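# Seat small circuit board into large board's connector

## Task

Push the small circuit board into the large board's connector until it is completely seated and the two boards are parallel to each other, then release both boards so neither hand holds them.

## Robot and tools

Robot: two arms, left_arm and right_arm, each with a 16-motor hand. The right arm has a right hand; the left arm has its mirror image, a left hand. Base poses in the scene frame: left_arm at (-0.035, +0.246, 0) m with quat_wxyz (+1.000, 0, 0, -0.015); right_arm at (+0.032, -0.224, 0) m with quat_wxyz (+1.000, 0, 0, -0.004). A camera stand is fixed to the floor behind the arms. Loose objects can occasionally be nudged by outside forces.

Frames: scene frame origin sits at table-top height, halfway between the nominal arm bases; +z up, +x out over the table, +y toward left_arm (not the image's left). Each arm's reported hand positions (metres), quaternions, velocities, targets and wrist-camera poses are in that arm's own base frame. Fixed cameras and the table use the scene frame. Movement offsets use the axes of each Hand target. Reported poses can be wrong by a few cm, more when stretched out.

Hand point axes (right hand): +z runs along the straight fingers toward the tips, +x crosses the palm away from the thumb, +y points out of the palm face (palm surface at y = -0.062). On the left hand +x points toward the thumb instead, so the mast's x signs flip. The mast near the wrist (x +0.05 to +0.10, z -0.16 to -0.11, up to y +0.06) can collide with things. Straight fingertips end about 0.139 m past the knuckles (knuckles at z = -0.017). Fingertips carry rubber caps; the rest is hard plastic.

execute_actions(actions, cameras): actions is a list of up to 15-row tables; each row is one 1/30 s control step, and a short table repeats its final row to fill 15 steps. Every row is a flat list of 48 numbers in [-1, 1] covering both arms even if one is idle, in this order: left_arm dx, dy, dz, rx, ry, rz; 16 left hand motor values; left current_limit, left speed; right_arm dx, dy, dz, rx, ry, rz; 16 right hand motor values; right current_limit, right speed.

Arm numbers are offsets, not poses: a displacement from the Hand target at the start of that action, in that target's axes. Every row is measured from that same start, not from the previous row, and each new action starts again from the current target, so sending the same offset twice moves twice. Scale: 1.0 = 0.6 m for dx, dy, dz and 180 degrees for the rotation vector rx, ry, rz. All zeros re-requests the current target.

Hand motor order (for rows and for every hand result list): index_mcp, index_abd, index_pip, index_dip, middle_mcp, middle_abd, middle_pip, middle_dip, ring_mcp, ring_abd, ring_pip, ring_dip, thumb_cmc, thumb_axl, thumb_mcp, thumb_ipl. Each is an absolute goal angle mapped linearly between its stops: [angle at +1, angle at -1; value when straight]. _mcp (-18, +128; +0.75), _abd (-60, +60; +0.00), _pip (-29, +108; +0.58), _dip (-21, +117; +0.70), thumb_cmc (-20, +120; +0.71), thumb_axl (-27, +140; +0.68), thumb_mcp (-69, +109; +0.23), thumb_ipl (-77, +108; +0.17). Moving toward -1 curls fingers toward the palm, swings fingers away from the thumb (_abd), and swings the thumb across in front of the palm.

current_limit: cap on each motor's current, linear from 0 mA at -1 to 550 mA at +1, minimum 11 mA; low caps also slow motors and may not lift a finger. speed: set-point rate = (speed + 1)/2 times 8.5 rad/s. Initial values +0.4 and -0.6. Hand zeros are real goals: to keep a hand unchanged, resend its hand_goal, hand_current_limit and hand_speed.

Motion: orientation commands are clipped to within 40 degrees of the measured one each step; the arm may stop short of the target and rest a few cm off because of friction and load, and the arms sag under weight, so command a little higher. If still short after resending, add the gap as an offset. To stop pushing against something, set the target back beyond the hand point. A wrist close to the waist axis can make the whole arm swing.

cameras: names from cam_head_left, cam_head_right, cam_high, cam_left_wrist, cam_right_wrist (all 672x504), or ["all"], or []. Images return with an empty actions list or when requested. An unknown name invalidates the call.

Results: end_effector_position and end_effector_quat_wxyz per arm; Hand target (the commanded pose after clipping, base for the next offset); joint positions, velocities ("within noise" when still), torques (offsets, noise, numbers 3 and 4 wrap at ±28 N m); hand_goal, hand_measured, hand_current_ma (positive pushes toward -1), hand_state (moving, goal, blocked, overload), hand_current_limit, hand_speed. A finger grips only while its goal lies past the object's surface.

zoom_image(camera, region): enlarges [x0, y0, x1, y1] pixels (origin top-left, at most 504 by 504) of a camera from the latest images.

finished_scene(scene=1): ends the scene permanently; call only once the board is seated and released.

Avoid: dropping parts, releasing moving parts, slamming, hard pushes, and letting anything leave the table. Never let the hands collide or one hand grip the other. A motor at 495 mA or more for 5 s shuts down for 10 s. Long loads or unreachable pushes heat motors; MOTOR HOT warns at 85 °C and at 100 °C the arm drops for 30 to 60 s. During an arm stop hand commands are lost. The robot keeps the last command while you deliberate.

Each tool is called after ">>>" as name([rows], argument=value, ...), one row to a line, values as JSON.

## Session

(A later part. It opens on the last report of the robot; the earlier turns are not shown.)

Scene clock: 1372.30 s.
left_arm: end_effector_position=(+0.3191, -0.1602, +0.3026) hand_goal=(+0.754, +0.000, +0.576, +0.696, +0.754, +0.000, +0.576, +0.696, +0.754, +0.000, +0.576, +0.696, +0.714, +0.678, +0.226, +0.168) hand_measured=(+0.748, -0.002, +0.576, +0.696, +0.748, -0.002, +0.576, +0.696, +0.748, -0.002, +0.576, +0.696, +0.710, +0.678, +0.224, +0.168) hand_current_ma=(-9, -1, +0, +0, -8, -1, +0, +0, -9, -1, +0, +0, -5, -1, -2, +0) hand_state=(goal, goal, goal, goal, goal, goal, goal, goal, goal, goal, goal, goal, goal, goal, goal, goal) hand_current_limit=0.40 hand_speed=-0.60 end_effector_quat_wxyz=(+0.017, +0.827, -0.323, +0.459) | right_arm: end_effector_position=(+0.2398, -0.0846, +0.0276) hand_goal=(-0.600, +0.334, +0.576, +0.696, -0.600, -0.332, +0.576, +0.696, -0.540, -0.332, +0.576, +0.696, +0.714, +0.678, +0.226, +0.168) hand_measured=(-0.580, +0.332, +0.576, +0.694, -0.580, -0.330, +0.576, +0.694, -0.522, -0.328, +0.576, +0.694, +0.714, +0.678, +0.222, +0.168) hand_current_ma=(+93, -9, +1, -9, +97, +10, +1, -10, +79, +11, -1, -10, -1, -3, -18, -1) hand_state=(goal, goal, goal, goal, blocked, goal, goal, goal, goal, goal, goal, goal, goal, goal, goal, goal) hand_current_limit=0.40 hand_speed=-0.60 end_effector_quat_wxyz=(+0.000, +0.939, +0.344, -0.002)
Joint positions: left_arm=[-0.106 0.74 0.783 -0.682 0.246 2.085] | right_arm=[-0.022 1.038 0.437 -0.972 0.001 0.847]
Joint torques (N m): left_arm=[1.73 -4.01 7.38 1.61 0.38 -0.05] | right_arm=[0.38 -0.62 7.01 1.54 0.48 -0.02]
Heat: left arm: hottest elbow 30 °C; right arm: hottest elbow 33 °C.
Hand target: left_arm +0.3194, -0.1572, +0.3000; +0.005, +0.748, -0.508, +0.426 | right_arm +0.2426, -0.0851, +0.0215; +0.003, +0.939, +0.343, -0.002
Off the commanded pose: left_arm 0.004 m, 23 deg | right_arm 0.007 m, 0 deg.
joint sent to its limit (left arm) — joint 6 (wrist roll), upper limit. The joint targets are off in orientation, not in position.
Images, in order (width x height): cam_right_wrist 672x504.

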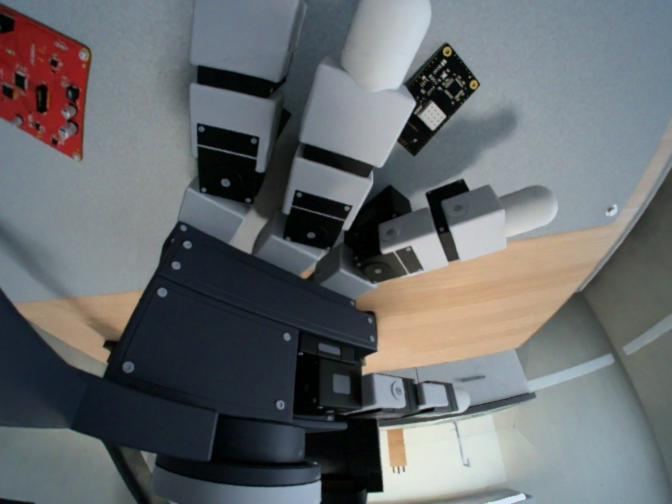

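>>> execute_actions([
  [[0,0,0,0,0,0,0.754,0,0.576,0.696,0.754,0,0.576,0.696,0.754,0,0.576,0.696,0.714,0.678,0.226,0.168,0.4,-0.6,0.0076,0.0064,-0.0296,-0.0093,0.0111,0,-0.60,0.333,0.576,0.696,-0.60,-0.333,0.576,0.696,-0.6,-0.333,0.576,0.696,0.714,0.678,0.226,0.168,0.4,-0.6]],
  [[0,0,0,0,0,0,0.754,0,0.576,0.696,0.754,0,0.576,0.696,0.754,0,0.576,0.696,0.714,0.678,0.226,0.168,0.4,-0.6,0.0076,0.0064,-0.0296,0,0,0,-0.64,0.333,0.576,0.696,-0.64,-0.333,0.576,0.696,-0.6,-0.333,0.576,0.696,0.714,0.678,0.226,0.168,0.4,-0.6]],
], cameras=["cam_right_wrist"])

>>> zoom_image(camera="cam_right_wrist", region=[300, 0, 500, 200])

Scene clock: 1390.20 s.
left_arm: end_effector_position=(+0.3191, -0.1602, +0.3026) hand_goal=(+0.754, +0.000, +0.576, +0.696, +0.754, +0.000, +0.576, +0.696, +0.754, +0.000, +0.576, +0.696, +0.714, +0.678, +0.226, +0.168) hand_measured=(+0.748, -0.002, +0.576, +0.696, +0.748, -0.002, +0.576, +0.696, +0.748, -0.002, +0.576, +0.696, +0.710, +0.678, +0.224, +0.168) hand_current_ma=(-9, -1, +0, +0, -8, -1, +0, +0, -9, -1, +0, +0, -5, -1, -2, +0) hand_state=(goal, goal, goal, goal, goal, goal, goal, goal, goal, goal, goal, goal, goal, goal, goal, goal) hand_current_limit=0.40 hand_speed=-0.60 end_effector_quat_wxyz=(+0.017, +0.827, -0.323, +0.459) | right_arm: end_effector_position=(+0.2364, -0.0847, +0.0390) hand_goal=(-0.640, +0.334, +0.576, +0.696, -0.640, -0.332, +0.576, +0.696, -0.600, -0.332, +0.576, +0.696, +0.714, +0.678, +0.226, +0.168) hand_measured=(-0.616, +0.332, +0.576, +0.694, -0.616, -0.330, +0.576, +0.694, -0.580, -0.328, +0.576, +0.694, +0.714, +0.678, +0.222, +0.168) hand_current_ma=(+111, -9, +2, -9, +116, +10, +1, -10, +95, +11, +0, -10, -1, -3, -18, -1) hand_state=(blocked, goal, goal, goal, blocked, goal, goal, goal, blocked, goal, goal, goal, goal, goal, goal, goal) hand_current_limit=0.40 hand_speed=-0.60 end_effector_quat_wxyz=(+0.001, +0.939, +0.344, -0.001)
Joint positions: left_arm=[-0.106 0.74 0.783 -0.682 0.246 2.085] | right_arm=[-0.022 0.997 0.449 -1.024 0.002 0.847]
Joint torques (N m): left_arm=[1.32 -4.37 7.42 1.68 0.39 -0.03] | right_arm=[0.44 -3.6 11.51 -0.17 0.39 -0.01]
Heat: left arm: hottest elbow 30 °C; right arm: hottest elbow 32 °C.
Hand target: left_arm +0.3194, -0.1572, +0.3000; +0.005, +0.748, -0.508, +0.426 | right_arm +0.2539, -0.0848, +0.0574; +0.011, +0.939, +0.343, +0.020
Off the commanded pose: left_arm 0.004 m, 23 deg | right_arm 0.025 m, 3 deg.
joint sent to its limit (left arm) — joint 6 (wrist roll), upper limit. The joint targets are off in orientation, not in position.
Images, in order (width x height): cam_right_wrist 672x504.

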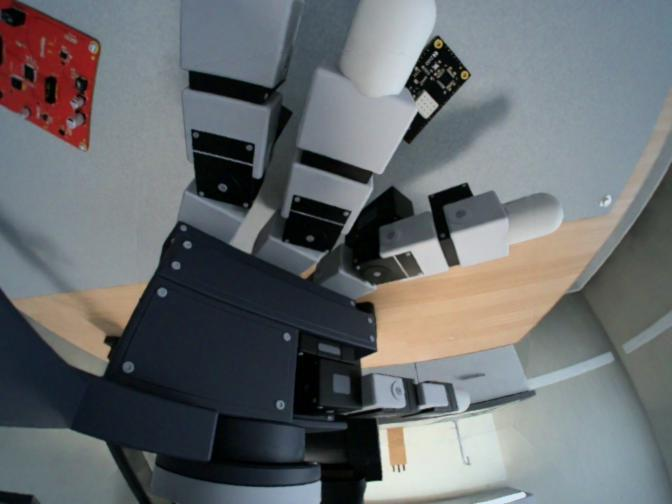

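Scaled by 2.520 from the camera's 672x504 image, which has a finer 960x720 frame.

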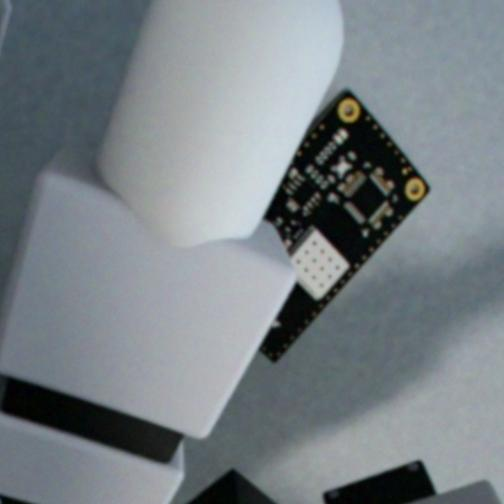

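>>> execute_actions([
  [[0,0,0,0,0,0,0.754,0,0.576,0.696,0.754,0,0.576,0.696,0.754,0,0.576,0.696,0.714,0.678,0.226,0.168,0.4,-0.6,0,0,0,0,0,0,-0.72,0.333,0.576,0.696,-0.72,-0.333,0.576,0.696,-0.6,-0.333,0.576,0.696,0.714,0.678,0.226,0.168,0.2,-0.8]],
  [[0,0,0,0,0,0,0.754,0,0.576,0.696,0.754,0,0.576,0.696,0.754,0,0.576,0.696,0.714,0.678,0.226,0.168,0.4,-0.6,0,0,0,0,0,0,-0.78,0.333,0.576,0.696,-0.78,-0.333,0.576,0.696,-0.6,-0.333,0.576,0.696,0.714,0.678,0.226,0.168,0.2,-0.8]],
], cameras=["cam_right_wrist"])

Scene clock: 1403.77 s.
left_arm: end_effector_position=(+0.3191, -0.1602, +0.3026) hand_goal=(+0.754, +0.000, +0.576, +0.696, +0.754, +0.000, +0.576, +0.696, +0.754, +0.000, +0.576, +0.696, +0.714, +0.678, +0.226, +0.168) hand_measured=(+0.748, -0.002, +0.576, +0.696, +0.748, -0.002, +0.576, +0.696, +0.748, -0.002, +0.576, +0.696, +0.710, +0.678, +0.224, +0.168) hand_current_ma=(-9, -1, +0, +0, -8, -1, +0, +0, -9, -1, +0, +0, -5, -1, -2, +0) hand_state=(goal, goal, goal, goal, goal, goal, goal, goal, goal, goal, goal, goal, goal, goal, goal, goal) hand_current_limit=0.40 hand_speed=-0.60 end_effector_quat_wxyz=(+0.017, +0.827, -0.323, +0.459) | right_arm: end_effector_position=(+0.2363, -0.0847, +0.0390) hand_goal=(-0.780, +0.334, +0.576, +0.696, -0.780, -0.332, +0.576, +0.696, -0.600, -0.332, +0.576, +0.696, +0.714, +0.678, +0.226, +0.168) hand_measured=(-0.756, +0.332, +0.576, +0.694, -0.756, -0.330, +0.576, +0.694, -0.580, -0.328, +0.576, +0.694, +0.714, +0.678, +0.222, +0.168) hand_current_ma=(+109, -9, +2, -9, +114, +10, +1, -10, +95, +11, +0, -10, -1, -3, -18, -1) hand_state=(blocked, goal, goal, goal, blocked, goal, goal, goal, blocked, goal, goal, goal, goal, goal, goal, goal) hand_current_limit=0.20 hand_speed=-0.80 end_effector_quat_wxyz=(+0.001, +0.939, +0.344, -0.001)
Joint positions: left_arm=[-0.106 0.74 0.783 -0.682 0.246 2.085] | right_arm=[-0.022 0.997 0.449 -1.024 0.002 0.847]
Joint torques (N m): left_arm=[1.79 -3.9 7.3 1.57 0.38 -0.05] | right_arm=[0.44 -3.66 11.51 -0.2 0.39 -0.01]
Heat: left arm: hottest elbow 30 °C; right arm: hottest elbow 33 °C.
Hand target: left_arm +0.3194, -0.1572, +0.3000; +0.005, +0.748, -0.508, +0.426 | right_arm +0.2539, -0.0848, +0.0574; +0.011, +0.939, +0.343, +0.020
Off the commanded pose: left_arm 0.004 m, 23 deg | right_arm 0.025 m, 3 deg.
joint sent to its limit (left arm) — joint 6 (wrist roll), upper limit. The joint targets are off in orientation, not in position.
Images, in order (width x height): cam_right_wrist 672x504.

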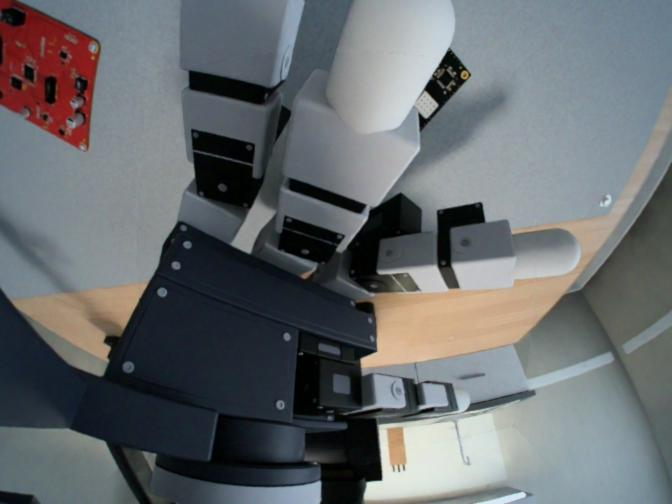

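>>> execute_actions([
  [[0,0,0,0,0,0,0.754,0,0.576,0.696,0.754,0,0.576,0.696,0.754,0,0.576,0.696,0.714,0.678,0.226,0.168,0.4,-0.6,0,0,0,0,0,0,-0.5,0.36,0.576,0.696,-0.5,-0.36,0.576,0.696,-0.45,-0.333,0.576,0.696,0.714,0.678,0.226,0.168,0.2,-0.7]],
  [[0,0,0,0,0,0,0.754,0,0.576,0.696,0.754,0,0.576,0.696,0.754,0,0.576,0.696,0.714,0.678,0.226,0.168,0.4,-0.6,0,0,0,0,0,0,-0.32,0.36,0.576,0.696,-0.32,-0.36,0.576,0.696,-0.45,-0.333,0.576,0.696,0.714,0.678,0.226,0.168,0.2,-0.8]],
], cameras=["cam_right_wrist"])

>>> zoom_image(camera="cam_right_wrist", region=[300, 0, 500, 200])

Scene clock: 1416.80 s.
left_arm: end_effector_position=(+0.3191, -0.1602, +0.3026) hand_goal=(+0.754, +0.000, +0.576, +0.696, +0.754, +0.000, +0.576, +0.696, +0.754, +0.000, +0.576, +0.696, +0.714, +0.678, +0.226, +0.168) hand_measured=(+0.748, -0.002, +0.576, +0.696, +0.748, -0.002, +0.576, +0.696, +0.748, -0.002, +0.576, +0.696, +0.710, +0.678, +0.224, +0.168) hand_current_ma=(-9, -1, +0, +0, -8, -1, +0, +0, -9, -1, +0, +0, -5, -1, -2, +0) hand_state=(goal, goal, goal, goal, goal, goal, goal, goal, goal, goal, goal, goal, goal, goal, goal, goal) hand_current_limit=0.40 hand_speed=-0.60 end_effector_quat_wxyz=(+0.017, +0.827, -0.323, +0.459) | right_arm: end_effector_position=(+0.2379, -0.0855, +0.0414) hand_goal=(-0.320, +0.360, +0.576, +0.696, -0.320, -0.360, +0.576, +0.696, -0.450, -0.332, +0.576, +0.696, +0.714, +0.678, +0.226, +0.168) hand_measured=(-0.316, +0.356, +0.576, +0.694, -0.320, -0.356, +0.576, +0.694, -0.442, -0.328, +0.576, +0.694, +0.714, +0.678, +0.222, +0.168) hand_current_ma=(+14, -11, +2, -8, +0, +11, +2, -9, +31, +10, +1, -10, -1, -3, -18, -1) hand_state=(goal, goal, goal, goal, goal, goal, goal, goal, goal, goal, goal, goal, goal, goal, goal, goal) hand_current_limit=0.20 hand_speed=-0.80 end_effector_quat_wxyz=(+0.004, +0.939, +0.344, +0.001)
Joint positions: left_arm=[-0.106 0.74 0.783 -0.682 0.246 2.085] | right_arm=[-0.022 0.993 0.452 -1.026 0.006 0.847]
Joint torques (N m): left_arm=[1.49 -3.84 7.43 1.59 0.37 -0.06] | right_arm=[0.38 -3.25 11.22 -0.13 0.22 -0.02]
Heat: left arm: hottest elbow 30 °C; right arm: hottest elbow 33 °C.
Hand target: left_arm +0.3194, -0.1572, +0.3000; +0.005, +0.748, -0.508, +0.426 | right_arm +0.2538, -0.0848, +0.0573; +0.011, +0.939, +0.343, +0.019
Off the commanded pose: left_arm 0.004 m, 23 deg | right_arm 0.023 m, 2 deg.
joint sent to its limit (left arm) — joint 6 (wrist roll), upper limit. The joint targets are off in orientation, not in position.
Images, in order (width x height): cam_right_wrist 672x504.

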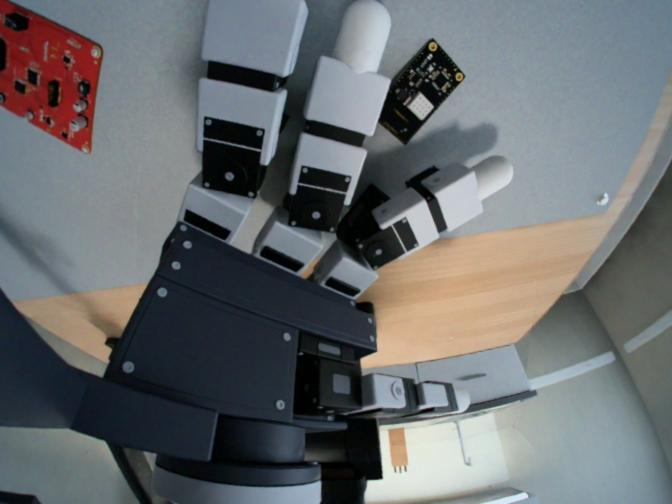

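Scaled by 2.520 from the camera's 672x504 image, which has a finer 960x720 frame.

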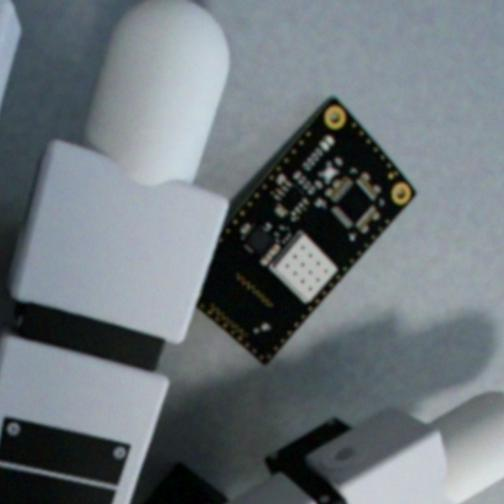

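>>> execute_actions([
  [[0,0,0,0,0,0,0.754,0,0.576,0.696,0.754,0,0.576,0.696,0.754,0,0.576,0.696,0.714,0.678,0.226,0.168,0.4,-0.6,0,0,-0.08,0,0,0,-0.2,0.3,0.576,0.696,-0.2,-0.3,0.576,0.696,-0.3,-0.2,0.576,0.696,0.714,0.678,0.226,0.168,0.4,-0.6]],
  [[0,0,0,0,0,0,0.754,0,0.576,0.696,0.754,0,0.576,0.696,0.754,0,0.576,0.696,0.714,0.678,0.226,0.168,0.4,-0.6,0,0,-0.10,0,0,0,0.1,0.133,0.576,0.696,0.1,-0.133,0.576,0.696,0.3,0,0,0.2,0.714,0.678,0.226,0.168,0.4,-0.6]],
  [[0,0,0,0,0,0,0.754,0,0.576,0.696,0.754,0,0.576,0.696,0.754,0,0.576,0.696,0.714,0.678,0.226,0.168,0.4,-0.6,0,0.08,0,0,0,0,0.4,0.133,0.576,0.696,0.4,-0.133,0.576,0.696,0.754,0,-0.956,-0.174,0.714,0.678,0.226,0.168,0.4,-0.6]],
  [[0,0,0,0,0,0,0.754,0,0.576,0.696,0.754,0,0.576,0.696,0.754,0,0.576,0.696,0.714,0.678,0.226,0.168,0.4,-0.6,0,0.079,0,0,0,0,0.6,0.133,0.576,0.696,0.6,-0.133,0.576,0.696,0.754,0,-0.956,-0.174,0.714,0.678,0.226,0.168,0.4,-0.6]],
], cameras=["cam_right_wrist"])

>>> zoom_image(camera="cam_right_wrist", region=[260, 60, 420, 220])

Scene clock: 1480.70 s.
left_arm: end_effector_position=(+0.3191, -0.1602, +0.3026) hand_goal=(+0.754, +0.000, +0.576, +0.696, +0.754, +0.000, +0.576, +0.696, +0.754, +0.000, +0.576, +0.696, +0.714, +0.678, +0.226, +0.168) hand_measured=(+0.748, -0.002, +0.576, +0.696, +0.748, -0.002, +0.576, +0.696, +0.748, -0.002, +0.576, +0.696, +0.710, +0.678, +0.224, +0.168) hand_current_ma=(-9, -1, +0, +0, -8, -1, +0, +0, -9, -1, +0, +0, -5, -1, -2, +0) hand_state=(goal, goal, goal, goal, goal, goal, goal, goal, goal, goal, goal, goal, goal, goal, goal, goal) hand_current_limit=0.40 hand_speed=-0.60 end_effector_quat_wxyz=(+0.017, +0.827, -0.323, +0.459) | right_arm: end_effector_position=(+0.2917, -0.1502, +0.1506) hand_goal=(+0.600, +0.134, +0.576, +0.696, +0.600, -0.132, +0.576, +0.696, +0.754, +0.000, -0.956, -0.174, +0.714, +0.678, +0.226, +0.168) hand_measured=(+0.598, +0.136, +0.576, +0.694, +0.598, -0.134, +0.576, +0.694, +0.754, -0.004, -0.948, -0.170, +0.714, +0.678, +0.222, +0.168) hand_current_ma=(-9, +7, +2, -8, -9, -8, +2, -9, +1, -11, +30, +13, +0, -3, -19, -1) hand_state=(goal, goal, goal, goal, goal, goal, goal, goal, goal, goal, goal, goal, goal, goal, goal, goal) hand_current_limit=0.40 hand_speed=-0.60 end_effector_quat_wxyz=(-0.001, +0.940, +0.341, -0.001)
Joint positions: left_arm=[-0.106 0.74 0.783 -0.682 0.246 2.085] | right_arm=[-0.268 1.057 0.805 -1.32 -0.001 0.607]
Joint torques (N m): left_arm=[0.91 -3.96 7.45 1.65 0.35 -0.06] | right_arm=[-0.73 -4.01 13.09 0.39 -0.08 -0.21]
Heat: left arm: hottest elbow 30 °C; right arm: hottest elbow 37 °C.
Hand target: left_arm +0.3194, -0.1572, +0.3000; +0.005, +0.748, -0.508, +0.426 | right_arm +0.3106, -0.1570, +0.1684; +0.011, +0.939, +0.343, +0.020
Off the commanded pose: left_arm 0.004 m, 23 deg | right_arm 0.027 m, 3 deg.
joint sent to its limit (left arm) — joint 6 (wrist roll), upper limit. The joint targets are off in orientation, not in position.
Images, in order (width x height): cam_right_wrist 672x504.

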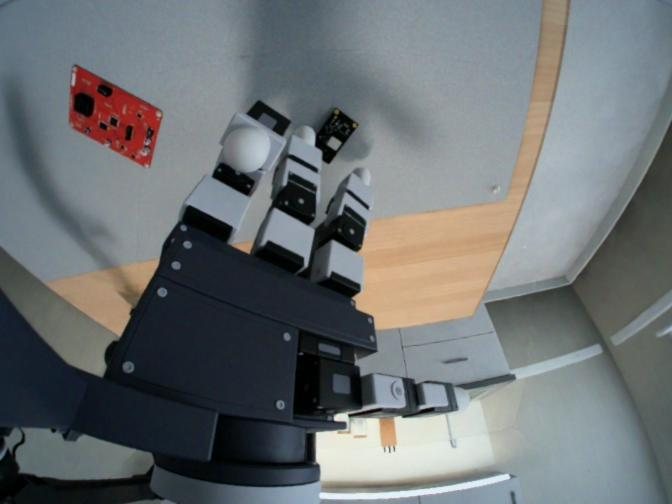

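Scaled by 3.150 from the camera's 672x504 image, which has a finer 960x720 frame.

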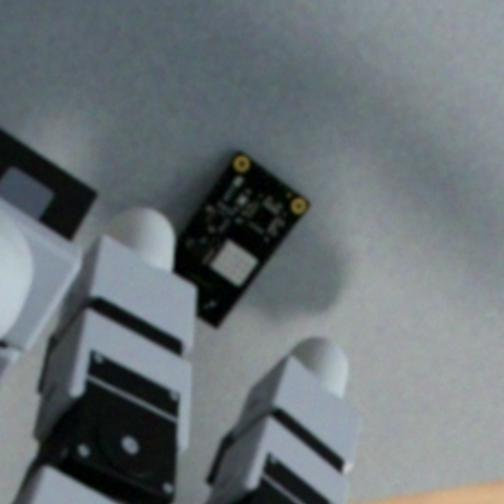

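>>> execute_actions([
  [[0,0,0,0,0,0,0.754,0,0.576,0.696,0.754,0,0.576,0.696,0.754,0,0.576,0.696,0.714,0.678,0.226,0.168,0.4,-0.6,0.0083,0.0175,0.0,0,0,0,0.4,0.133,0.576,0.696,0.4,-0.133,0.576,0.696,0.754,0,-0.956,-0.174,0.714,0.678,0.226,0.168,0.4,-0.6]],
  [[0,0,0,0,0,0,0.754,0,0.576,0.696,0.754,0,0.576,0.696,0.754,0,0.576,0.696,0.714,0.678,0.226,0.168,0.4,-0.6,0,0,0.0404,0,0,0,0.4,0.133,0.576,0.696,0.4,-0.133,0.576,0.696,0.754,0,-0.956,-0.174,0.714,0.678,0.226,0.168,0.4,-0.6]],
  [[0,0,0,0,0,0,0.754,0,0.576,0.696,0.754,0,0.576,0.696,0.754,0,0.576,0.696,0.714,0.678,0.226,0.168,0.4,-0.6,0,0,0.0404,0,0,0,0.4,0.133,0.576,0.696,0.4,-0.133,0.576,0.696,0.754,0,-0.956,-0.174,0.714,0.678,0.226,0.168,0.4,-0.6]],
  [[0,0,0,0,0,0,0.754,0,0.576,0.696,0.754,0,0.576,0.696,0.754,0,0.576,0.696,0.714,0.678,0.226,0.168,0.4,-0.6,0,0,0,0,0,0,0.4,0.133,0.576,0.696,0.4,-0.133,0.576,0.696,0.754,0,-0.956,-0.174,0.714,0.678,0.226,0.168,0.4,-0.6]],
  [[0,0,0,0,0,0,0.754,0,0.576,0.696,0.754,0,0.576,0.696,0.754,0,0.576,0.696,0.714,0.678,0.226,0.168,0.4,-0.6,0,0,-0.026,0,0,0,0.4,0.133,0.576,0.696,0.4,-0.133,0.576,0.696,0.754,0,-0.956,-0.174,0.714,0.678,0.226,0.168,0.4,-0.6]],
  [[0,0,0,0,0,0,0.754,0,0.576,0.696,0.754,0,0.576,0.696,0.754,0,0.576,0.696,0.714,0.678,0.226,0.168,0.4,-0.6,0,0,-0.0257,0,0,0,0.4,0.133,0.576,0.696,0.4,-0.133,0.576,0.696,0.754,0,-0.956,-0.174,0.714,0.678,0.226,0.168,0.4,-0.6]],
])

Scene clock: 1507.00 s.
left_arm: end_effector_position=(+0.3191, -0.1602, +0.3026) hand_goal=(+0.754, +0.000, +0.576, +0.696, +0.754, +0.000, +0.576, +0.696, +0.754, +0.000, +0.576, +0.696, +0.714, +0.678, +0.226, +0.168) hand_measured=(+0.748, -0.002, +0.576, +0.696, +0.748, -0.002, +0.576, +0.696, +0.748, -0.002, +0.576, +0.696, +0.710, +0.678, +0.224, +0.168) hand_current_ma=(-9, -1, +0, +0, -8, -1, +0, +0, -9, -1, +0, +0, -5, -1, -2, +0) hand_state=(goal, goal, goal, goal, goal, goal, goal, goal, goal, goal, goal, goal, goal, goal, goal, goal) hand_current_limit=0.40 hand_speed=-0.60 end_effector_quat_wxyz=(+0.017, +0.827, -0.323, +0.459) | right_arm: end_effector_position=(+0.3079, -0.1558, +0.1295) hand_goal=(+0.400, +0.134, +0.576, +0.696, +0.400, -0.132, +0.576, +0.696, +0.754, +0.000, -0.956, -0.174, +0.714, +0.678, +0.226, +0.168) hand_measured=(+0.408, +0.136, +0.576, +0.694, +0.408, -0.134, +0.576, +0.694, +0.754, -0.004, -0.950, -0.170, +0.714, +0.678, +0.222, +0.168) hand_current_ma=(+33, +7, +2, -8, +34, -8, +2, -9, +1, -11, +28, +13, +0, -3, -19, -1) hand_state=(goal, goal, goal, goal, goal, goal, goal, goal, goal, goal, goal, goal, goal, goal, goal, goal) hand_current_limit=0.40 hand_speed=-0.60 end_effector_quat_wxyz=(-0.002, +0.940, +0.342, -0.001)
Joint positions: left_arm=[-0.106 0.74 0.783 -0.682 0.246 2.085] | right_arm=[-0.274 1.128 0.797 -1.243 -0.002 0.599]
Joint torques (N m): left_arm=[1.49 -4.19 7.5 1.73 0.39 -0.03] | right_arm=[-0.85 -6.89 12.53 -0.29 -0.02 -0.2]
Heat: left arm: hottest elbow 30 °C; right arm: hottest elbow 37 °C.
Hand target: left_arm +0.3194, -0.1572, +0.3000; +0.005, +0.748, -0.508, +0.426 | right_arm +0.3219, -0.1620, +0.1515; +0.011, +0.939, +0.343, +0.019
Off the commanded pose: left_arm 0.004 m, 23 deg | right_arm 0.027 m, 3 deg.
joint sent to its limit (left arm) — joint 6 (wrist roll), upper limit. The joint targets are off in orientation, not in position.

>>> execute_actions([
  [[0,0,0,0,0,0,0.754,0,0.576,0.696,0.754,0,0.576,0.696,0.754,0,0.576,0.696,0.714,0.678,0.226,0.168,0.4,-0.6,-0.008,-0.002,0.0,0,0,0,0.4,0.133,0.576,0.696,0.4,-0.133,0.576,0.696,0.754,0,-0.956,-0.174,0.714,0.678,0.226,0.168,0.4,-0.6]],
  [[0,0,0,0,0,0,0.754,0,0.576,0.696,0.754,0,0.576,0.696,0.754,0,0.576,0.696,0.714,0.678,0.226,0.168,0.4,-0.6,0,0,0,0,0,0,0.6,0.133,0.576,0.696,0.6,-0.133,0.576,0.696,0.754,0,-0.956,-0.174,0.714,0.678,0.226,0.168,0.4,-0.6]],
  [[0,0,0,0,0,0,0.754,0,0.576,0.696,0.754,0,0.576,0.696,0.754,0,0.576,0.696,0.714,0.678,0.226,0.168,0.4,-0.6,0,0,0,0,0,0,0.74,0.133,0.576,0.696,0.74,-0.133,0.576,0.696,0.754,0,-0.956,-0.174,0.714,0.678,0.226,0.168,0.4,-0.6]],
], cameras=["cam_right_wrist"])

>>> zoom_image(camera="cam_right_wrist", region=[270, 80, 380, 220])

Scene clock: 1521.67 s.
left_arm: end_effector_position=(+0.3191, -0.1602, +0.3026) hand_goal=(+0.754, +0.000, +0.576, +0.696, +0.754, +0.000, +0.576, +0.696, +0.754, +0.000, +0.576, +0.696, +0.714, +0.678, +0.226, +0.168) hand_measured=(+0.748, -0.002, +0.576, +0.696, +0.748, -0.002, +0.576, +0.696, +0.748, -0.002, +0.576, +0.696, +0.710, +0.678, +0.224, +0.168) hand_current_ma=(-9, -1, +0, +0, -8, -1, +0, +0, -9, -1, +0, +0, -5, -1, -2, +0) hand_state=(goal, goal, goal, goal, goal, goal, goal, goal, goal, goal, goal, goal, goal, goal, goal, goal) hand_current_limit=0.40 hand_speed=-0.60 end_effector_quat_wxyz=(+0.017, +0.827, -0.323, +0.459) | right_arm: end_effector_position=(+0.3060, -0.1588, +0.1317) hand_goal=(+0.740, +0.134, +0.576, +0.696, +0.740, -0.132, +0.576, +0.696, +0.754, +0.000, -0.956, -0.174, +0.714, +0.678, +0.226, +0.168) hand_measured=(+0.736, +0.136, +0.576, +0.694, +0.736, -0.134, +0.576, +0.694, +0.754, -0.004, -0.950, -0.170, +0.714, +0.678, +0.222, +0.168) hand_current_ma=(-19, +7, +2, -8, -20, -8, +2, -9, +1, -11, +28, +13, +0, -3, -19, -1) hand_state=(goal, goal, goal, goal, goal, goal, goal, goal, goal, goal, goal, goal, goal, goal, goal, goal) hand_current_limit=0.40 hand_speed=-0.60 end_effector_quat_wxyz=(-0.001, +0.940, +0.341, +0.001)
Joint positions: left_arm=[-0.106 0.74 0.783 -0.682 0.246 2.085] | right_arm=[-0.286 1.121 0.797 -1.247 -0.003 0.588]
Joint torques (N m): left_arm=[1.49 -4.31 7.43 1.65 0.35 -0.08] | right_arm=[-0.79 -6.95 11.85 -0.25 -0.05 -0.2]
Heat: left arm: hottest elbow 30 °C; right arm: hottest elbow 37 °C.
Hand target: left_arm +0.3194, -0.1572, +0.3000; +0.005, +0.748, -0.508, +0.426 | right_arm +0.3174, -0.1642, +0.1513; +0.011, +0.939, +0.343, +0.019
Off the commanded pose: left_arm 0.004 m, 23 deg | right_arm 0.023 m, 3 deg.
joint sent to its limit (left arm) — joint 6 (wrist roll), upper limit. The joint targets are off in orientation, not in position.
Images, in order (width x height): cam_right_wrist 672x504.

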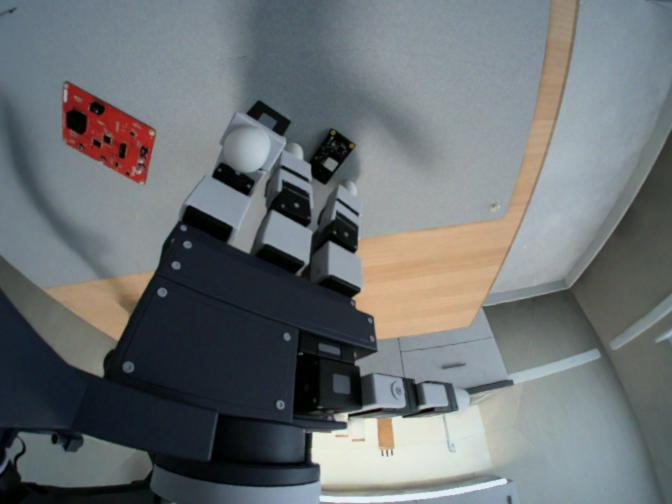

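Scaled by 3.600 from the camera's 672x504 image, which has a finer 960x720 frame.

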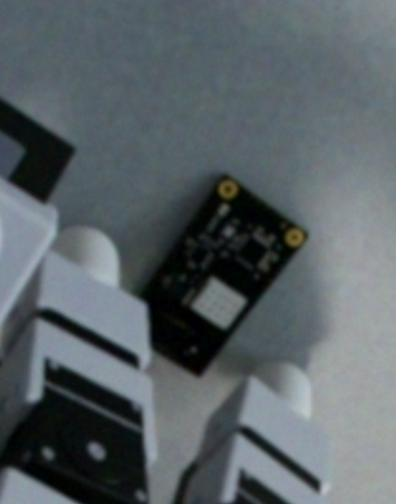

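>>> execute_actions([
  [[0,0,0,0,0,0,0.754,0,0.576,0.696,0.754,0,0.576,0.696,0.754,0,0.576,0.696,0.714,0.678,0.226,0.168,0.4,-0.6,0,0,0.028,0,0,0,0.4,0.133,0.576,0.696,0.4,-0.133,0.576,0.696,0.754,0,-0.956,-0.174,0.714,0.678,0.226,0.168,0.4,-0.6]],
  [[0,0,0,0,0,0,0.754,0,0.576,0.696,0.754,0,0.576,0.696,0.754,0,0.576,0.696,0.714,0.678,0.226,0.168,0.4,-0.6,0,0,0.028,0,0,0,0.4,0.133,0.576,0.696,0.4,-0.133,0.576,0.696,0.754,0,-0.956,-0.174,0.714,0.678,0.226,0.168,0.4,-0.6]],
  [[0,0,0,0,0,0,0.754,0,0.576,0.696,0.754,0,0.576,0.696,0.754,0,0.576,0.696,0.714,0.678,0.226,0.168,0.4,-0.6,0,0,0,0,0,0,0.4,0.133,0.576,0.696,0.4,-0.133,0.576,0.696,0.754,0,-0.956,-0.174,0.714,0.678,0.226,0.168,0.4,-0.6]],
  [[0,0,0,0,0,0,0.754,0,0.576,0.696,0.754,0,0.576,0.696,0.754,0,0.576,0.696,0.714,0.678,0.226,0.168,0.4,-0.6,0,0,-0.026,0,0,0,0.4,0.133,0.576,0.696,0.4,-0.133,0.576,0.696,0.754,0,-0.956,-0.174,0.714,0.678,0.226,0.168,0.4,-0.6]],
  [[0,0,0,0,0,0,0.754,0,0.576,0.696,0.754,0,0.576,0.696,0.754,0,0.576,0.696,0.714,0.678,0.226,0.168,0.4,-0.6,0,0,-0.026,0,0,0,0.4,0.133,0.576,0.696,0.4,-0.133,0.576,0.696,0.754,0,-0.956,-0.174,0.714,0.678,0.226,0.168,0.4,-0.6]],
  [[0,0,0,0,0,0,0.754,0,0.576,0.696,0.754,0,0.576,0.696,0.754,0,0.576,0.696,0.714,0.678,0.226,0.168,0.4,-0.6,0,0,-0.001,0,0,0,0.754,0.133,0.576,0.696,0.754,-0.133,0.576,0.696,0.754,0,-0.956,-0.174,0.714,0.678,0.226,0.168,0.4,-0.6]],
], cameras=["cam_right_wrist"])

>>> zoom_image(camera="cam_right_wrist", region=[270, 80, 380, 220])

Scene clock: 1538.60 s.
left_arm: end_effector_position=(+0.3191, -0.1602, +0.3026) hand_goal=(+0.754, +0.000, +0.576, +0.696, +0.754, +0.000, +0.576, +0.696, +0.754, +0.000, +0.576, +0.696, +0.714, +0.678, +0.226, +0.168) hand_measured=(+0.748, -0.002, +0.576, +0.696, +0.748, -0.002, +0.576, +0.696, +0.748, -0.002, +0.576, +0.696, +0.710, +0.678, +0.224, +0.168) hand_current_ma=(-9, -1, +0, +0, -8, -1, +0, +0, -9, -1, +0, +0, -5, -1, -2, +0) hand_state=(goal, goal, goal, goal, goal, goal, goal, goal, goal, goal, goal, goal, goal, goal, goal, goal) hand_current_limit=0.40 hand_speed=-0.60 end_effector_quat_wxyz=(+0.017, +0.827, -0.323, +0.459) | right_arm: end_effector_position=(+0.3051, -0.1586, +0.1295) hand_goal=(+0.754, +0.134, +0.576, +0.696, +0.754, -0.132, +0.576, +0.696, +0.754, +0.000, -0.956, -0.174, +0.714, +0.678, +0.226, +0.168) hand_measured=(+0.746, +0.136, +0.572, +0.694, +0.740, -0.134, +0.570, +0.692, +0.754, -0.004, -0.950, -0.170, +0.714, +0.678, +0.222, +0.168) hand_current_ma=(-37, +4, -12, -9, -64, -9, -22, -18, +1, -11, +28, +13, +0, -3, -19, -1) hand_state=(goal, goal, goal, goal, goal, goal, goal, goal, goal, goal, goal, goal, goal, goal, goal, goal) hand_current_limit=0.40 hand_speed=-0.60 end_effector_quat_wxyz=(-0.001, +0.940, +0.342, +0.001)
Joint positions: left_arm=[-0.106 0.74 0.783 -0.682 0.246 2.085] | right_arm=[-0.287 1.119 0.789 -1.24 -0.003 0.587]
Joint torques (N m): left_arm=[1.32 -3.78 7.34 1.66 0.39 -0.05] | right_arm=[-0.73 -6.59 12.12 -0.34 -0.04 -0.18]
Heat: left arm: hottest elbow 30 °C; right arm: hottest elbow 37 °C.
Hand target: left_arm +0.3194, -0.1572, +0.3000; +0.005, +0.748, -0.508, +0.426 | right_arm +0.3174, -0.1642, +0.1495; +0.011, +0.939, +0.343, +0.019
Off the commanded pose: left_arm 0.004 m, 23 deg | right_arm 0.024 m, 2 deg.
joint sent to its limit (left arm) — joint 6 (wrist roll), upper limit. The joint targets are off in orientation, not in position.
Images, in order (width x height): cam_right_wrist 672x504.

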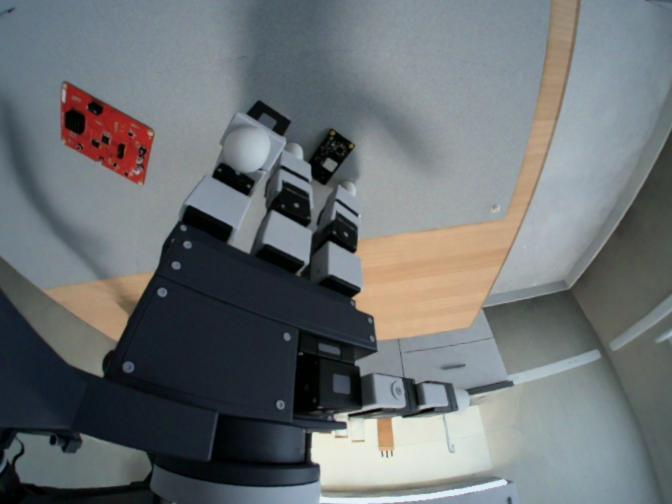

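Scaled by 3.600 from the camera's 672x504 image, which has a finer 960x720 frame.

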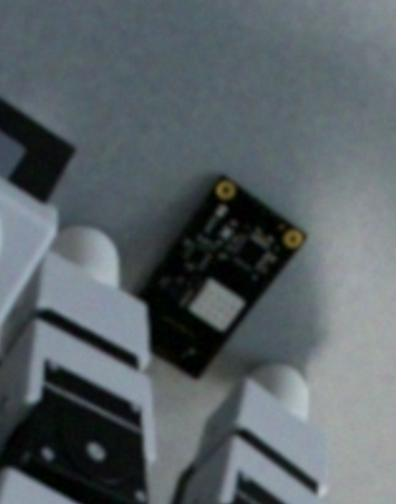

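>>> execute_actions([
  [[0,0,0,0,0,0,0.754,0,0.576,0.696,0.754,0,0.576,0.696,0.754,0,0.576,0.696,0.714,0.678,0.226,0.168,0.4,-0.6,0,0,0,0,0,0,0.754,0.04,0.576,0.696,0.754,-0.04,0.576,0.696,0.754,0,-0.956,-0.174,0.714,0.678,0.226,0.168,0.4,-0.85]],
  [[0,0,0,0,0,0,0.754,0,0.576,0.696,0.754,0,0.576,0.696,0.754,0,0.576,0.696,0.714,0.678,0.226,0.168,0.4,-0.6,0,0,0,0,0,0,0.754,-0.04,0.576,0.696,0.754,0.04,0.576,0.696,0.754,0,-0.956,-0.174,0.714,0.678,0.226,0.168,0.4,-0.9]],
  [[0,0,0,0,0,0,0.754,0,0.576,0.696,0.754,0,0.576,0.696,0.754,0,0.576,0.696,0.714,0.678,0.226,0.168,0.4,-0.6,0,0,0,0,0,0,0.754,-0.04,0.576,0.696,0.754,0.04,0.576,0.696,0.754,0,-0.956,-0.174,0.714,0.678,0.226,0.168,0.4,-0.9]],
], cameras=["cam_right_wrist"])

>>> zoom_image(camera="cam_right_wrist", region=[270, 80, 380, 220])

>>> execute_actions([
  [[0,0,0,0,0,0,0.754,0,0.576,0.696,0.754,0,0.576,0.696,0.754,0,0.576,0.696,0.714,0.678,0.226,0.168,0.4,-0.6,0,0,-0.005,0,0,0,0.754,-0.04,0.576,0.696,0.754,0.04,0.576,0.696,0.754,0,-0.956,-0.174,0.714,0.678,0.226,0.168,0.4,-0.9]],
], cameras=["cam_right_wrist"])

>>> zoom_image(camera="cam_right_wrist", region=[270, 80, 380, 220])

Scene clock: 1555.47 s.
left_arm: end_effector_position=(+0.3191, -0.1602, +0.3026) hand_goal=(+0.754, +0.000, +0.576, +0.696, +0.754, +0.000, +0.576, +0.696, +0.754, +0.000, +0.576, +0.696, +0.714, +0.678, +0.226, +0.168) hand_measured=(+0.748, -0.002, +0.576, +0.696, +0.748, -0.002, +0.576, +0.696, +0.748, -0.002, +0.576, +0.696, +0.710, +0.678, +0.224, +0.168) hand_current_ma=(-9, -1, +0, +0, -8, -1, +0, +0, -9, -1, +0, +0, -5, -1, -2, +0) hand_state=(goal, goal, goal, goal, goal, goal, goal, goal, goal, goal, goal, goal, goal, goal, goal, goal) hand_current_limit=0.40 hand_speed=-0.60 end_effector_quat_wxyz=(+0.017, +0.827, -0.323, +0.459) | right_arm: end_effector_position=(+0.3054, -0.1587, +0.1303) hand_goal=(+0.754, -0.040, +0.576, +0.696, +0.754, +0.040, +0.576, +0.696, +0.754, +0.000, -0.956, -0.174, +0.714, +0.678, +0.226, +0.168) hand_measured=(+0.748, +0.018, +0.572, +0.694, +0.746, -0.018, +0.572, +0.692, +0.754, -0.004, -0.950, -0.170, +0.714, +0.678, +0.222, +0.168) hand_current_ma=(-23, +235, -12, -9, -31, -235, -18, -14, +1, -11, +28, +13, +0, -3, -19, -1) hand_state=(goal, blocked, goal, goal, goal, blocked, goal, goal, goal, goal, goal, goal, goal, goal, goal, goal) hand_current_limit=0.40 hand_speed=-0.90 end_effector_quat_wxyz=(+0.000, +0.940, +0.342, +0.002)
Joint positions: left_arm=[-0.106 0.74 0.783 -0.682 0.246 2.085] | right_arm=[-0.287 1.118 0.79 -1.24 -0.003 0.587]
Joint torques (N m): left_arm=[1.08 -4.01 7.31 1.73 0.42 -0.09] | right_arm=[-0.73 -6.53 12.07 -0.34 -0.04 -0.19]
Heat: left arm: hottest elbow 30 °C; right arm: hottest elbow 38 °C.
Hand target: left_arm +0.3194, -0.1572, +0.3000; +0.005, +0.748, -0.508, +0.426 | right_arm +0.3173, -0.1642, +0.1495; +0.011, +0.939, +0.343, +0.019
Off the commanded pose: left_arm 0.004 m, 23 deg | right_arm 0.023 m, 2 deg.
joint sent to its limit (left arm) — joint 6 (wrist roll), upper limit. The joint targets are off in orientation, not in position.
Images, in order (width x height): cam_right_wrist 672x504.

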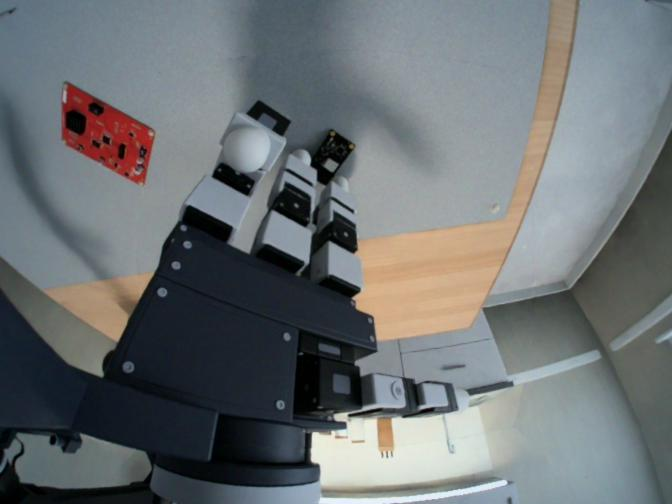

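Scaled by 3.600 from the camera's 672x504 image, which has a finer 960x720 frame.

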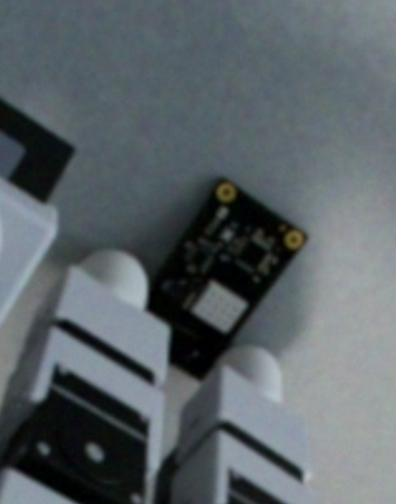

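Scene clock: 1556.17 s.
left_arm: end_effector_position=(+0.3191, -0.1602, +0.3026) hand_goal=(+0.754, +0.000, +0.576, +0.696, +0.754, +0.000, +0.576, +0.696, +0.754, +0.000, +0.576, +0.696, +0.714, +0.678, +0.226, +0.168) hand_measured=(+0.748, -0.002, +0.576, +0.696, +0.748, -0.002, +0.576, +0.696, +0.748, -0.002, +0.576, +0.696, +0.710, +0.678, +0.224, +0.168) hand_current_ma=(-9, -1, +0, +0, -8, -1, +0, +0, -9, -1, +0, +0, -5, -1, -2, +0) hand_state=(goal, goal, goal, goal, goal, goal, goal, goal, goal, goal, goal, goal, goal, goal, goal, goal) hand_current_limit=0.40 hand_speed=-0.60 end_effector_quat_wxyz=(+0.017, +0.827, -0.323, +0.459) | right_arm: end_effector_position=(+0.3038, -0.1582, +0.1303) hand_goal=(+0.754, -0.040, +0.576, +0.696, +0.754, +0.040, +0.576, +0.696, +0.754, +0.000, -0.956, -0.174, +0.714, +0.678, +0.226, +0.168) hand_measured=(+0.750, +0.018, +0.574, +0.694, +0.746, -0.018, +0.572, +0.692, +0.754, -0.004, -0.950, -0.170, +0.714, +0.678, +0.222, +0.168) hand_current_ma=(-16, +232, -11, -9, -31, -235, -18, -14, +1, -11, +28, +13, +0, -3, -19, -1) hand_state=(goal, blocked, goal, goal, goal, blocked, goal, goal, goal, goal, goal, goal, goal, goal, goal, goal) hand_current_limit=0.40 hand_speed=-0.90 end_effector_quat_wxyz=(-0.002, +0.940, +0.342, -0.001)
Joint positions: left_arm=[-0.106 0.74 0.783 -0.682 0.246 2.085] | right_arm=[-0.287 1.118 0.791 -1.248 -0.003 0.587]
Joint torques (N m): left_arm=[1.08 -3.66 7.41 1.63 0.41 -0.03] | right_arm=[-0.73 -6.77 12.48 -0.36 -0.04 -0.19]
Heat: left arm: hottest elbow 30 °C; right arm: hottest elbow 38 °C.
Hand target: left_arm +0.3194, -0.1572, +0.3000; +0.005, +0.748, -0.508, +0.426 | right_arm +0.3173, -0.1642, +0.1525; +0.011, +0.939, +0.343, +0.020
Off the commanded pose: left_arm 0.004 m, 23 deg | right_arm 0.027 m, 3 deg.
joint sent to its limit (left arm) — joint 6 (wrist roll), upper limit. The joint targets are off in orientation, not in position.
Images, in order (width x height): cam_right_wrist 672x504.

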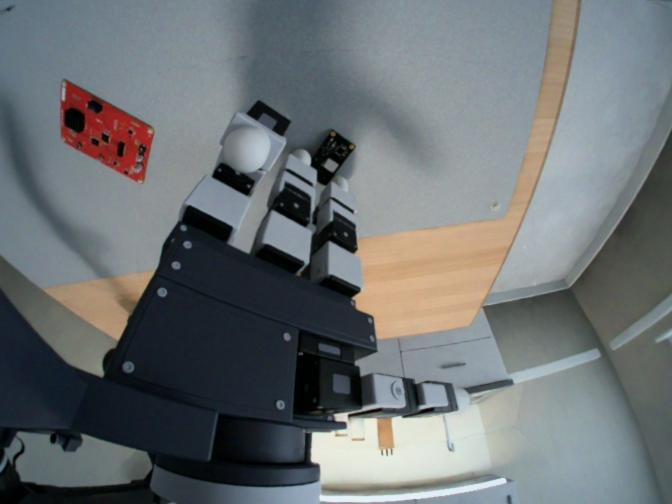

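Scaled by 3.600 from the camera's 672x504 image, which has a finer 960x720 frame.

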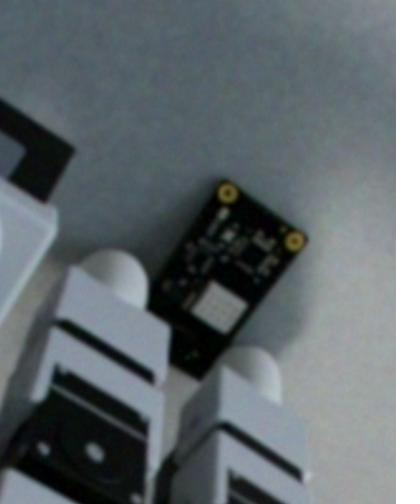

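>>> execute_actions([
  [[0,0,0,0,0,0,0.754,0,0.576,0.696,0.754,0,0.576,0.696,0.754,0,0.576,0.696,0.714,0.678,0.226,0.168,0.4,-0.6,0,0,-0.005,0,0,0,0.754,-0.04,0.576,0.696,0.754,0.04,0.576,0.696,0.754,0,-0.956,-0.174,0.714,0.678,0.226,0.168,0.4,-0.9]],
])

>>> execute_actions([
  [[0,0,0,0,0,0,0.754,0,0.576,0.696,0.754,0,0.576,0.696,0.754,0,0.576,0.696,0.714,0.678,0.226,0.168,0.4,-0.6,0,0,-0.005,0,0,0,0.754,-0.04,0.576,0.696,0.754,0.04,0.576,0.696,0.754,0,-0.956,-0.174,0.714,0.678,0.226,0.168,0.4,-0.9]],
], cameras=["cam_right_wrist"])

>>> zoom_image(camera="cam_right_wrist", region=[270, 80, 380, 220])

Scene clock: 1564.67 s.
left_arm: end_effector_position=(+0.3191, -0.1602, +0.3026) hand_goal=(+0.754, +0.000, +0.576, +0.696, +0.754, +0.000, +0.576, +0.696, +0.754, +0.000, +0.576, +0.696, +0.714, +0.678, +0.226, +0.168) hand_measured=(+0.748, -0.002, +0.576, +0.696, +0.748, -0.002, +0.576, +0.696, +0.748, -0.002, +0.576, +0.696, +0.710, +0.678, +0.224, +0.168) hand_current_ma=(-9, -1, +0, +0, -8, -1, +0, +0, -9, -1, +0, +0, -5, -1, -2, +0) hand_state=(goal, goal, goal, goal, goal, goal, goal, goal, goal, goal, goal, goal, goal, goal, goal, goal) hand_current_limit=0.40 hand_speed=-0.60 end_effector_quat_wxyz=(+0.017, +0.827, -0.323, +0.459) | right_arm: end_effector_position=(+0.3027, -0.1579, +0.1315) hand_goal=(+0.754, -0.040, +0.576, +0.696, +0.754, +0.040, +0.576, +0.696, +0.754, +0.000, -0.956, -0.174, +0.714, +0.678, +0.226, +0.168) hand_measured=(+0.750, +0.018, +0.574, +0.694, +0.746, -0.018, +0.572, +0.692, +0.754, -0.004, -0.950, -0.170, +0.714, +0.678, +0.222, +0.168) hand_current_ma=(-13, +231, -10, -9, -31, -235, -18, -14, +1, -11, +28, +13, +0, -3, -19, -1) hand_state=(goal, blocked, goal, goal, goal, blocked, goal, goal, goal, goal, goal, goal, goal, goal, goal, goal) hand_current_limit=0.40 hand_speed=-0.90 end_effector_quat_wxyz=(-0.004, +0.940, +0.342, -0.003)
Joint positions: left_arm=[-0.106 0.74 0.783 -0.682 0.246 2.085] | right_arm=[-0.287 1.117 0.795 -1.258 -0.003 0.587]
Joint torques (N m): left_arm=[1.26 -4.13 7.34 1.61 0.37 -0.1] | right_arm=[-0.67 -7 12.67 -0.34 -0.04 -0.19]
Heat: left arm: hottest elbow 30 °C; right arm: hottest elbow 37 °C.
Hand target: left_arm +0.3194, -0.1572, +0.3000; +0.005, +0.748, -0.508, +0.426 | right_arm +0.3172, -0.1642, +0.1555; +0.011, +0.939, +0.343, +0.019
Off the commanded pose: left_arm 0.004 m, 23 deg | right_arm 0.029 m, 3 deg.
joint sent to its limit (left arm) — joint 6 (wrist roll), upper limit. The joint targets are off in orientation, not in position.

Scene clock: 1565.37 s.
left_arm: end_effector_position=(+0.3191, -0.1602, +0.3026) hand_goal=(+0.754, +0.000, +0.576, +0.696, +0.754, +0.000, +0.576, +0.696, +0.754, +0.000, +0.576, +0.696, +0.714, +0.678, +0.226, +0.168) hand_measured=(+0.748, -0.002, +0.576, +0.696, +0.748, -0.002, +0.576, +0.696, +0.748, -0.002, +0.576, +0.696, +0.710, +0.678, +0.224, +0.168) hand_current_ma=(-9, -1, +0, +0, -8, -1, +0, +0, -9, -1, +0, +0, -5, -1, -2, +0) hand_state=(goal, goal, goal, goal, goal, goal, goal, goal, goal, goal, goal, goal, goal, goal, goal, goal) hand_current_limit=0.40 hand_speed=-0.60 end_effector_quat_wxyz=(+0.017, +0.827, -0.323, +0.459) | right_arm: end_effector_position=(+0.3029, -0.1580, +0.1348) hand_goal=(+0.754, -0.040, +0.576, +0.696, +0.754, +0.040, +0.576, +0.696, +0.754, +0.000, -0.956, -0.174, +0.714, +0.678, +0.226, +0.168) hand_measured=(+0.752, +0.018, +0.574, +0.694, +0.746, -0.018, +0.572, +0.692, +0.754, -0.004, -0.950, -0.170, +0.714, +0.678, +0.222, +0.168) hand_current_ma=(-12, +230, -9, -8, -31, -235, -18, -14, +1, -11, +28, +13, +0, -3, -19, -1) hand_state=(goal, blocked, goal, goal, goal, blocked, goal, goal, goal, goal, goal, goal, goal, goal, goal, goal) hand_current_limit=0.40 hand_speed=-0.90 end_effector_quat_wxyz=(-0.004, +0.940, +0.342, -0.002)
Joint positions: left_arm=[-0.106 0.74 0.783 -0.682 0.246 2.085] | right_arm=[-0.287 1.113 0.801 -1.267 -0.003 0.587]
Joint torques (N m): left_arm=[1.14 -3.9 7.39 1.66 0.39 -0.04] | right_arm=[-0.73 -6.89 12.7 -0.32 -0.04 -0.19]
Heat: left arm: hottest elbow 30 °C; right arm: hottest elbow 37 °C.
Hand target: left_arm +0.3194, -0.1572, +0.3000; +0.005, +0.748, -0.508, +0.426 | right_arm +0.3171, -0.1641, +0.1585; +0.011, +0.939, +0.343, +0.019
Off the commanded pose: left_arm 0.004 m, 23 deg | right_arm 0.028 m, 3 deg.
joint sent to its limit (left arm) — joint 6 (wrist roll), upper limit. The joint targets are off in orientation, not in position.
Images, in order (width x height): cam_right_wrist 672x504.

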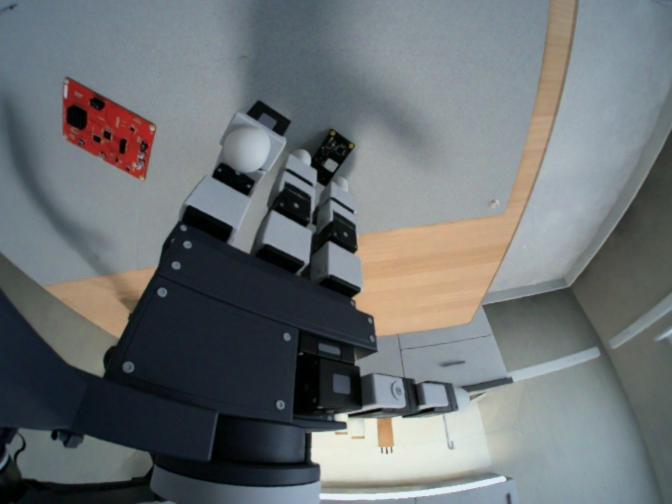

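Scaled by 3.600 from the camera's 672x504 image, which has a finer 960x720 frame.

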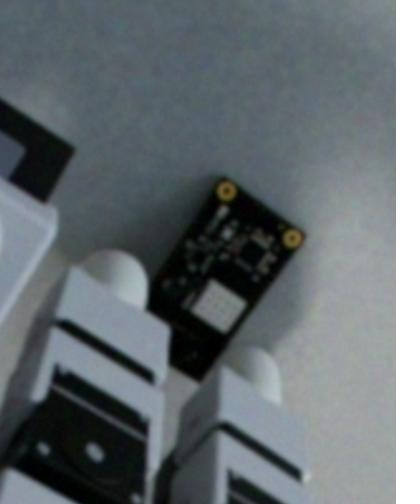

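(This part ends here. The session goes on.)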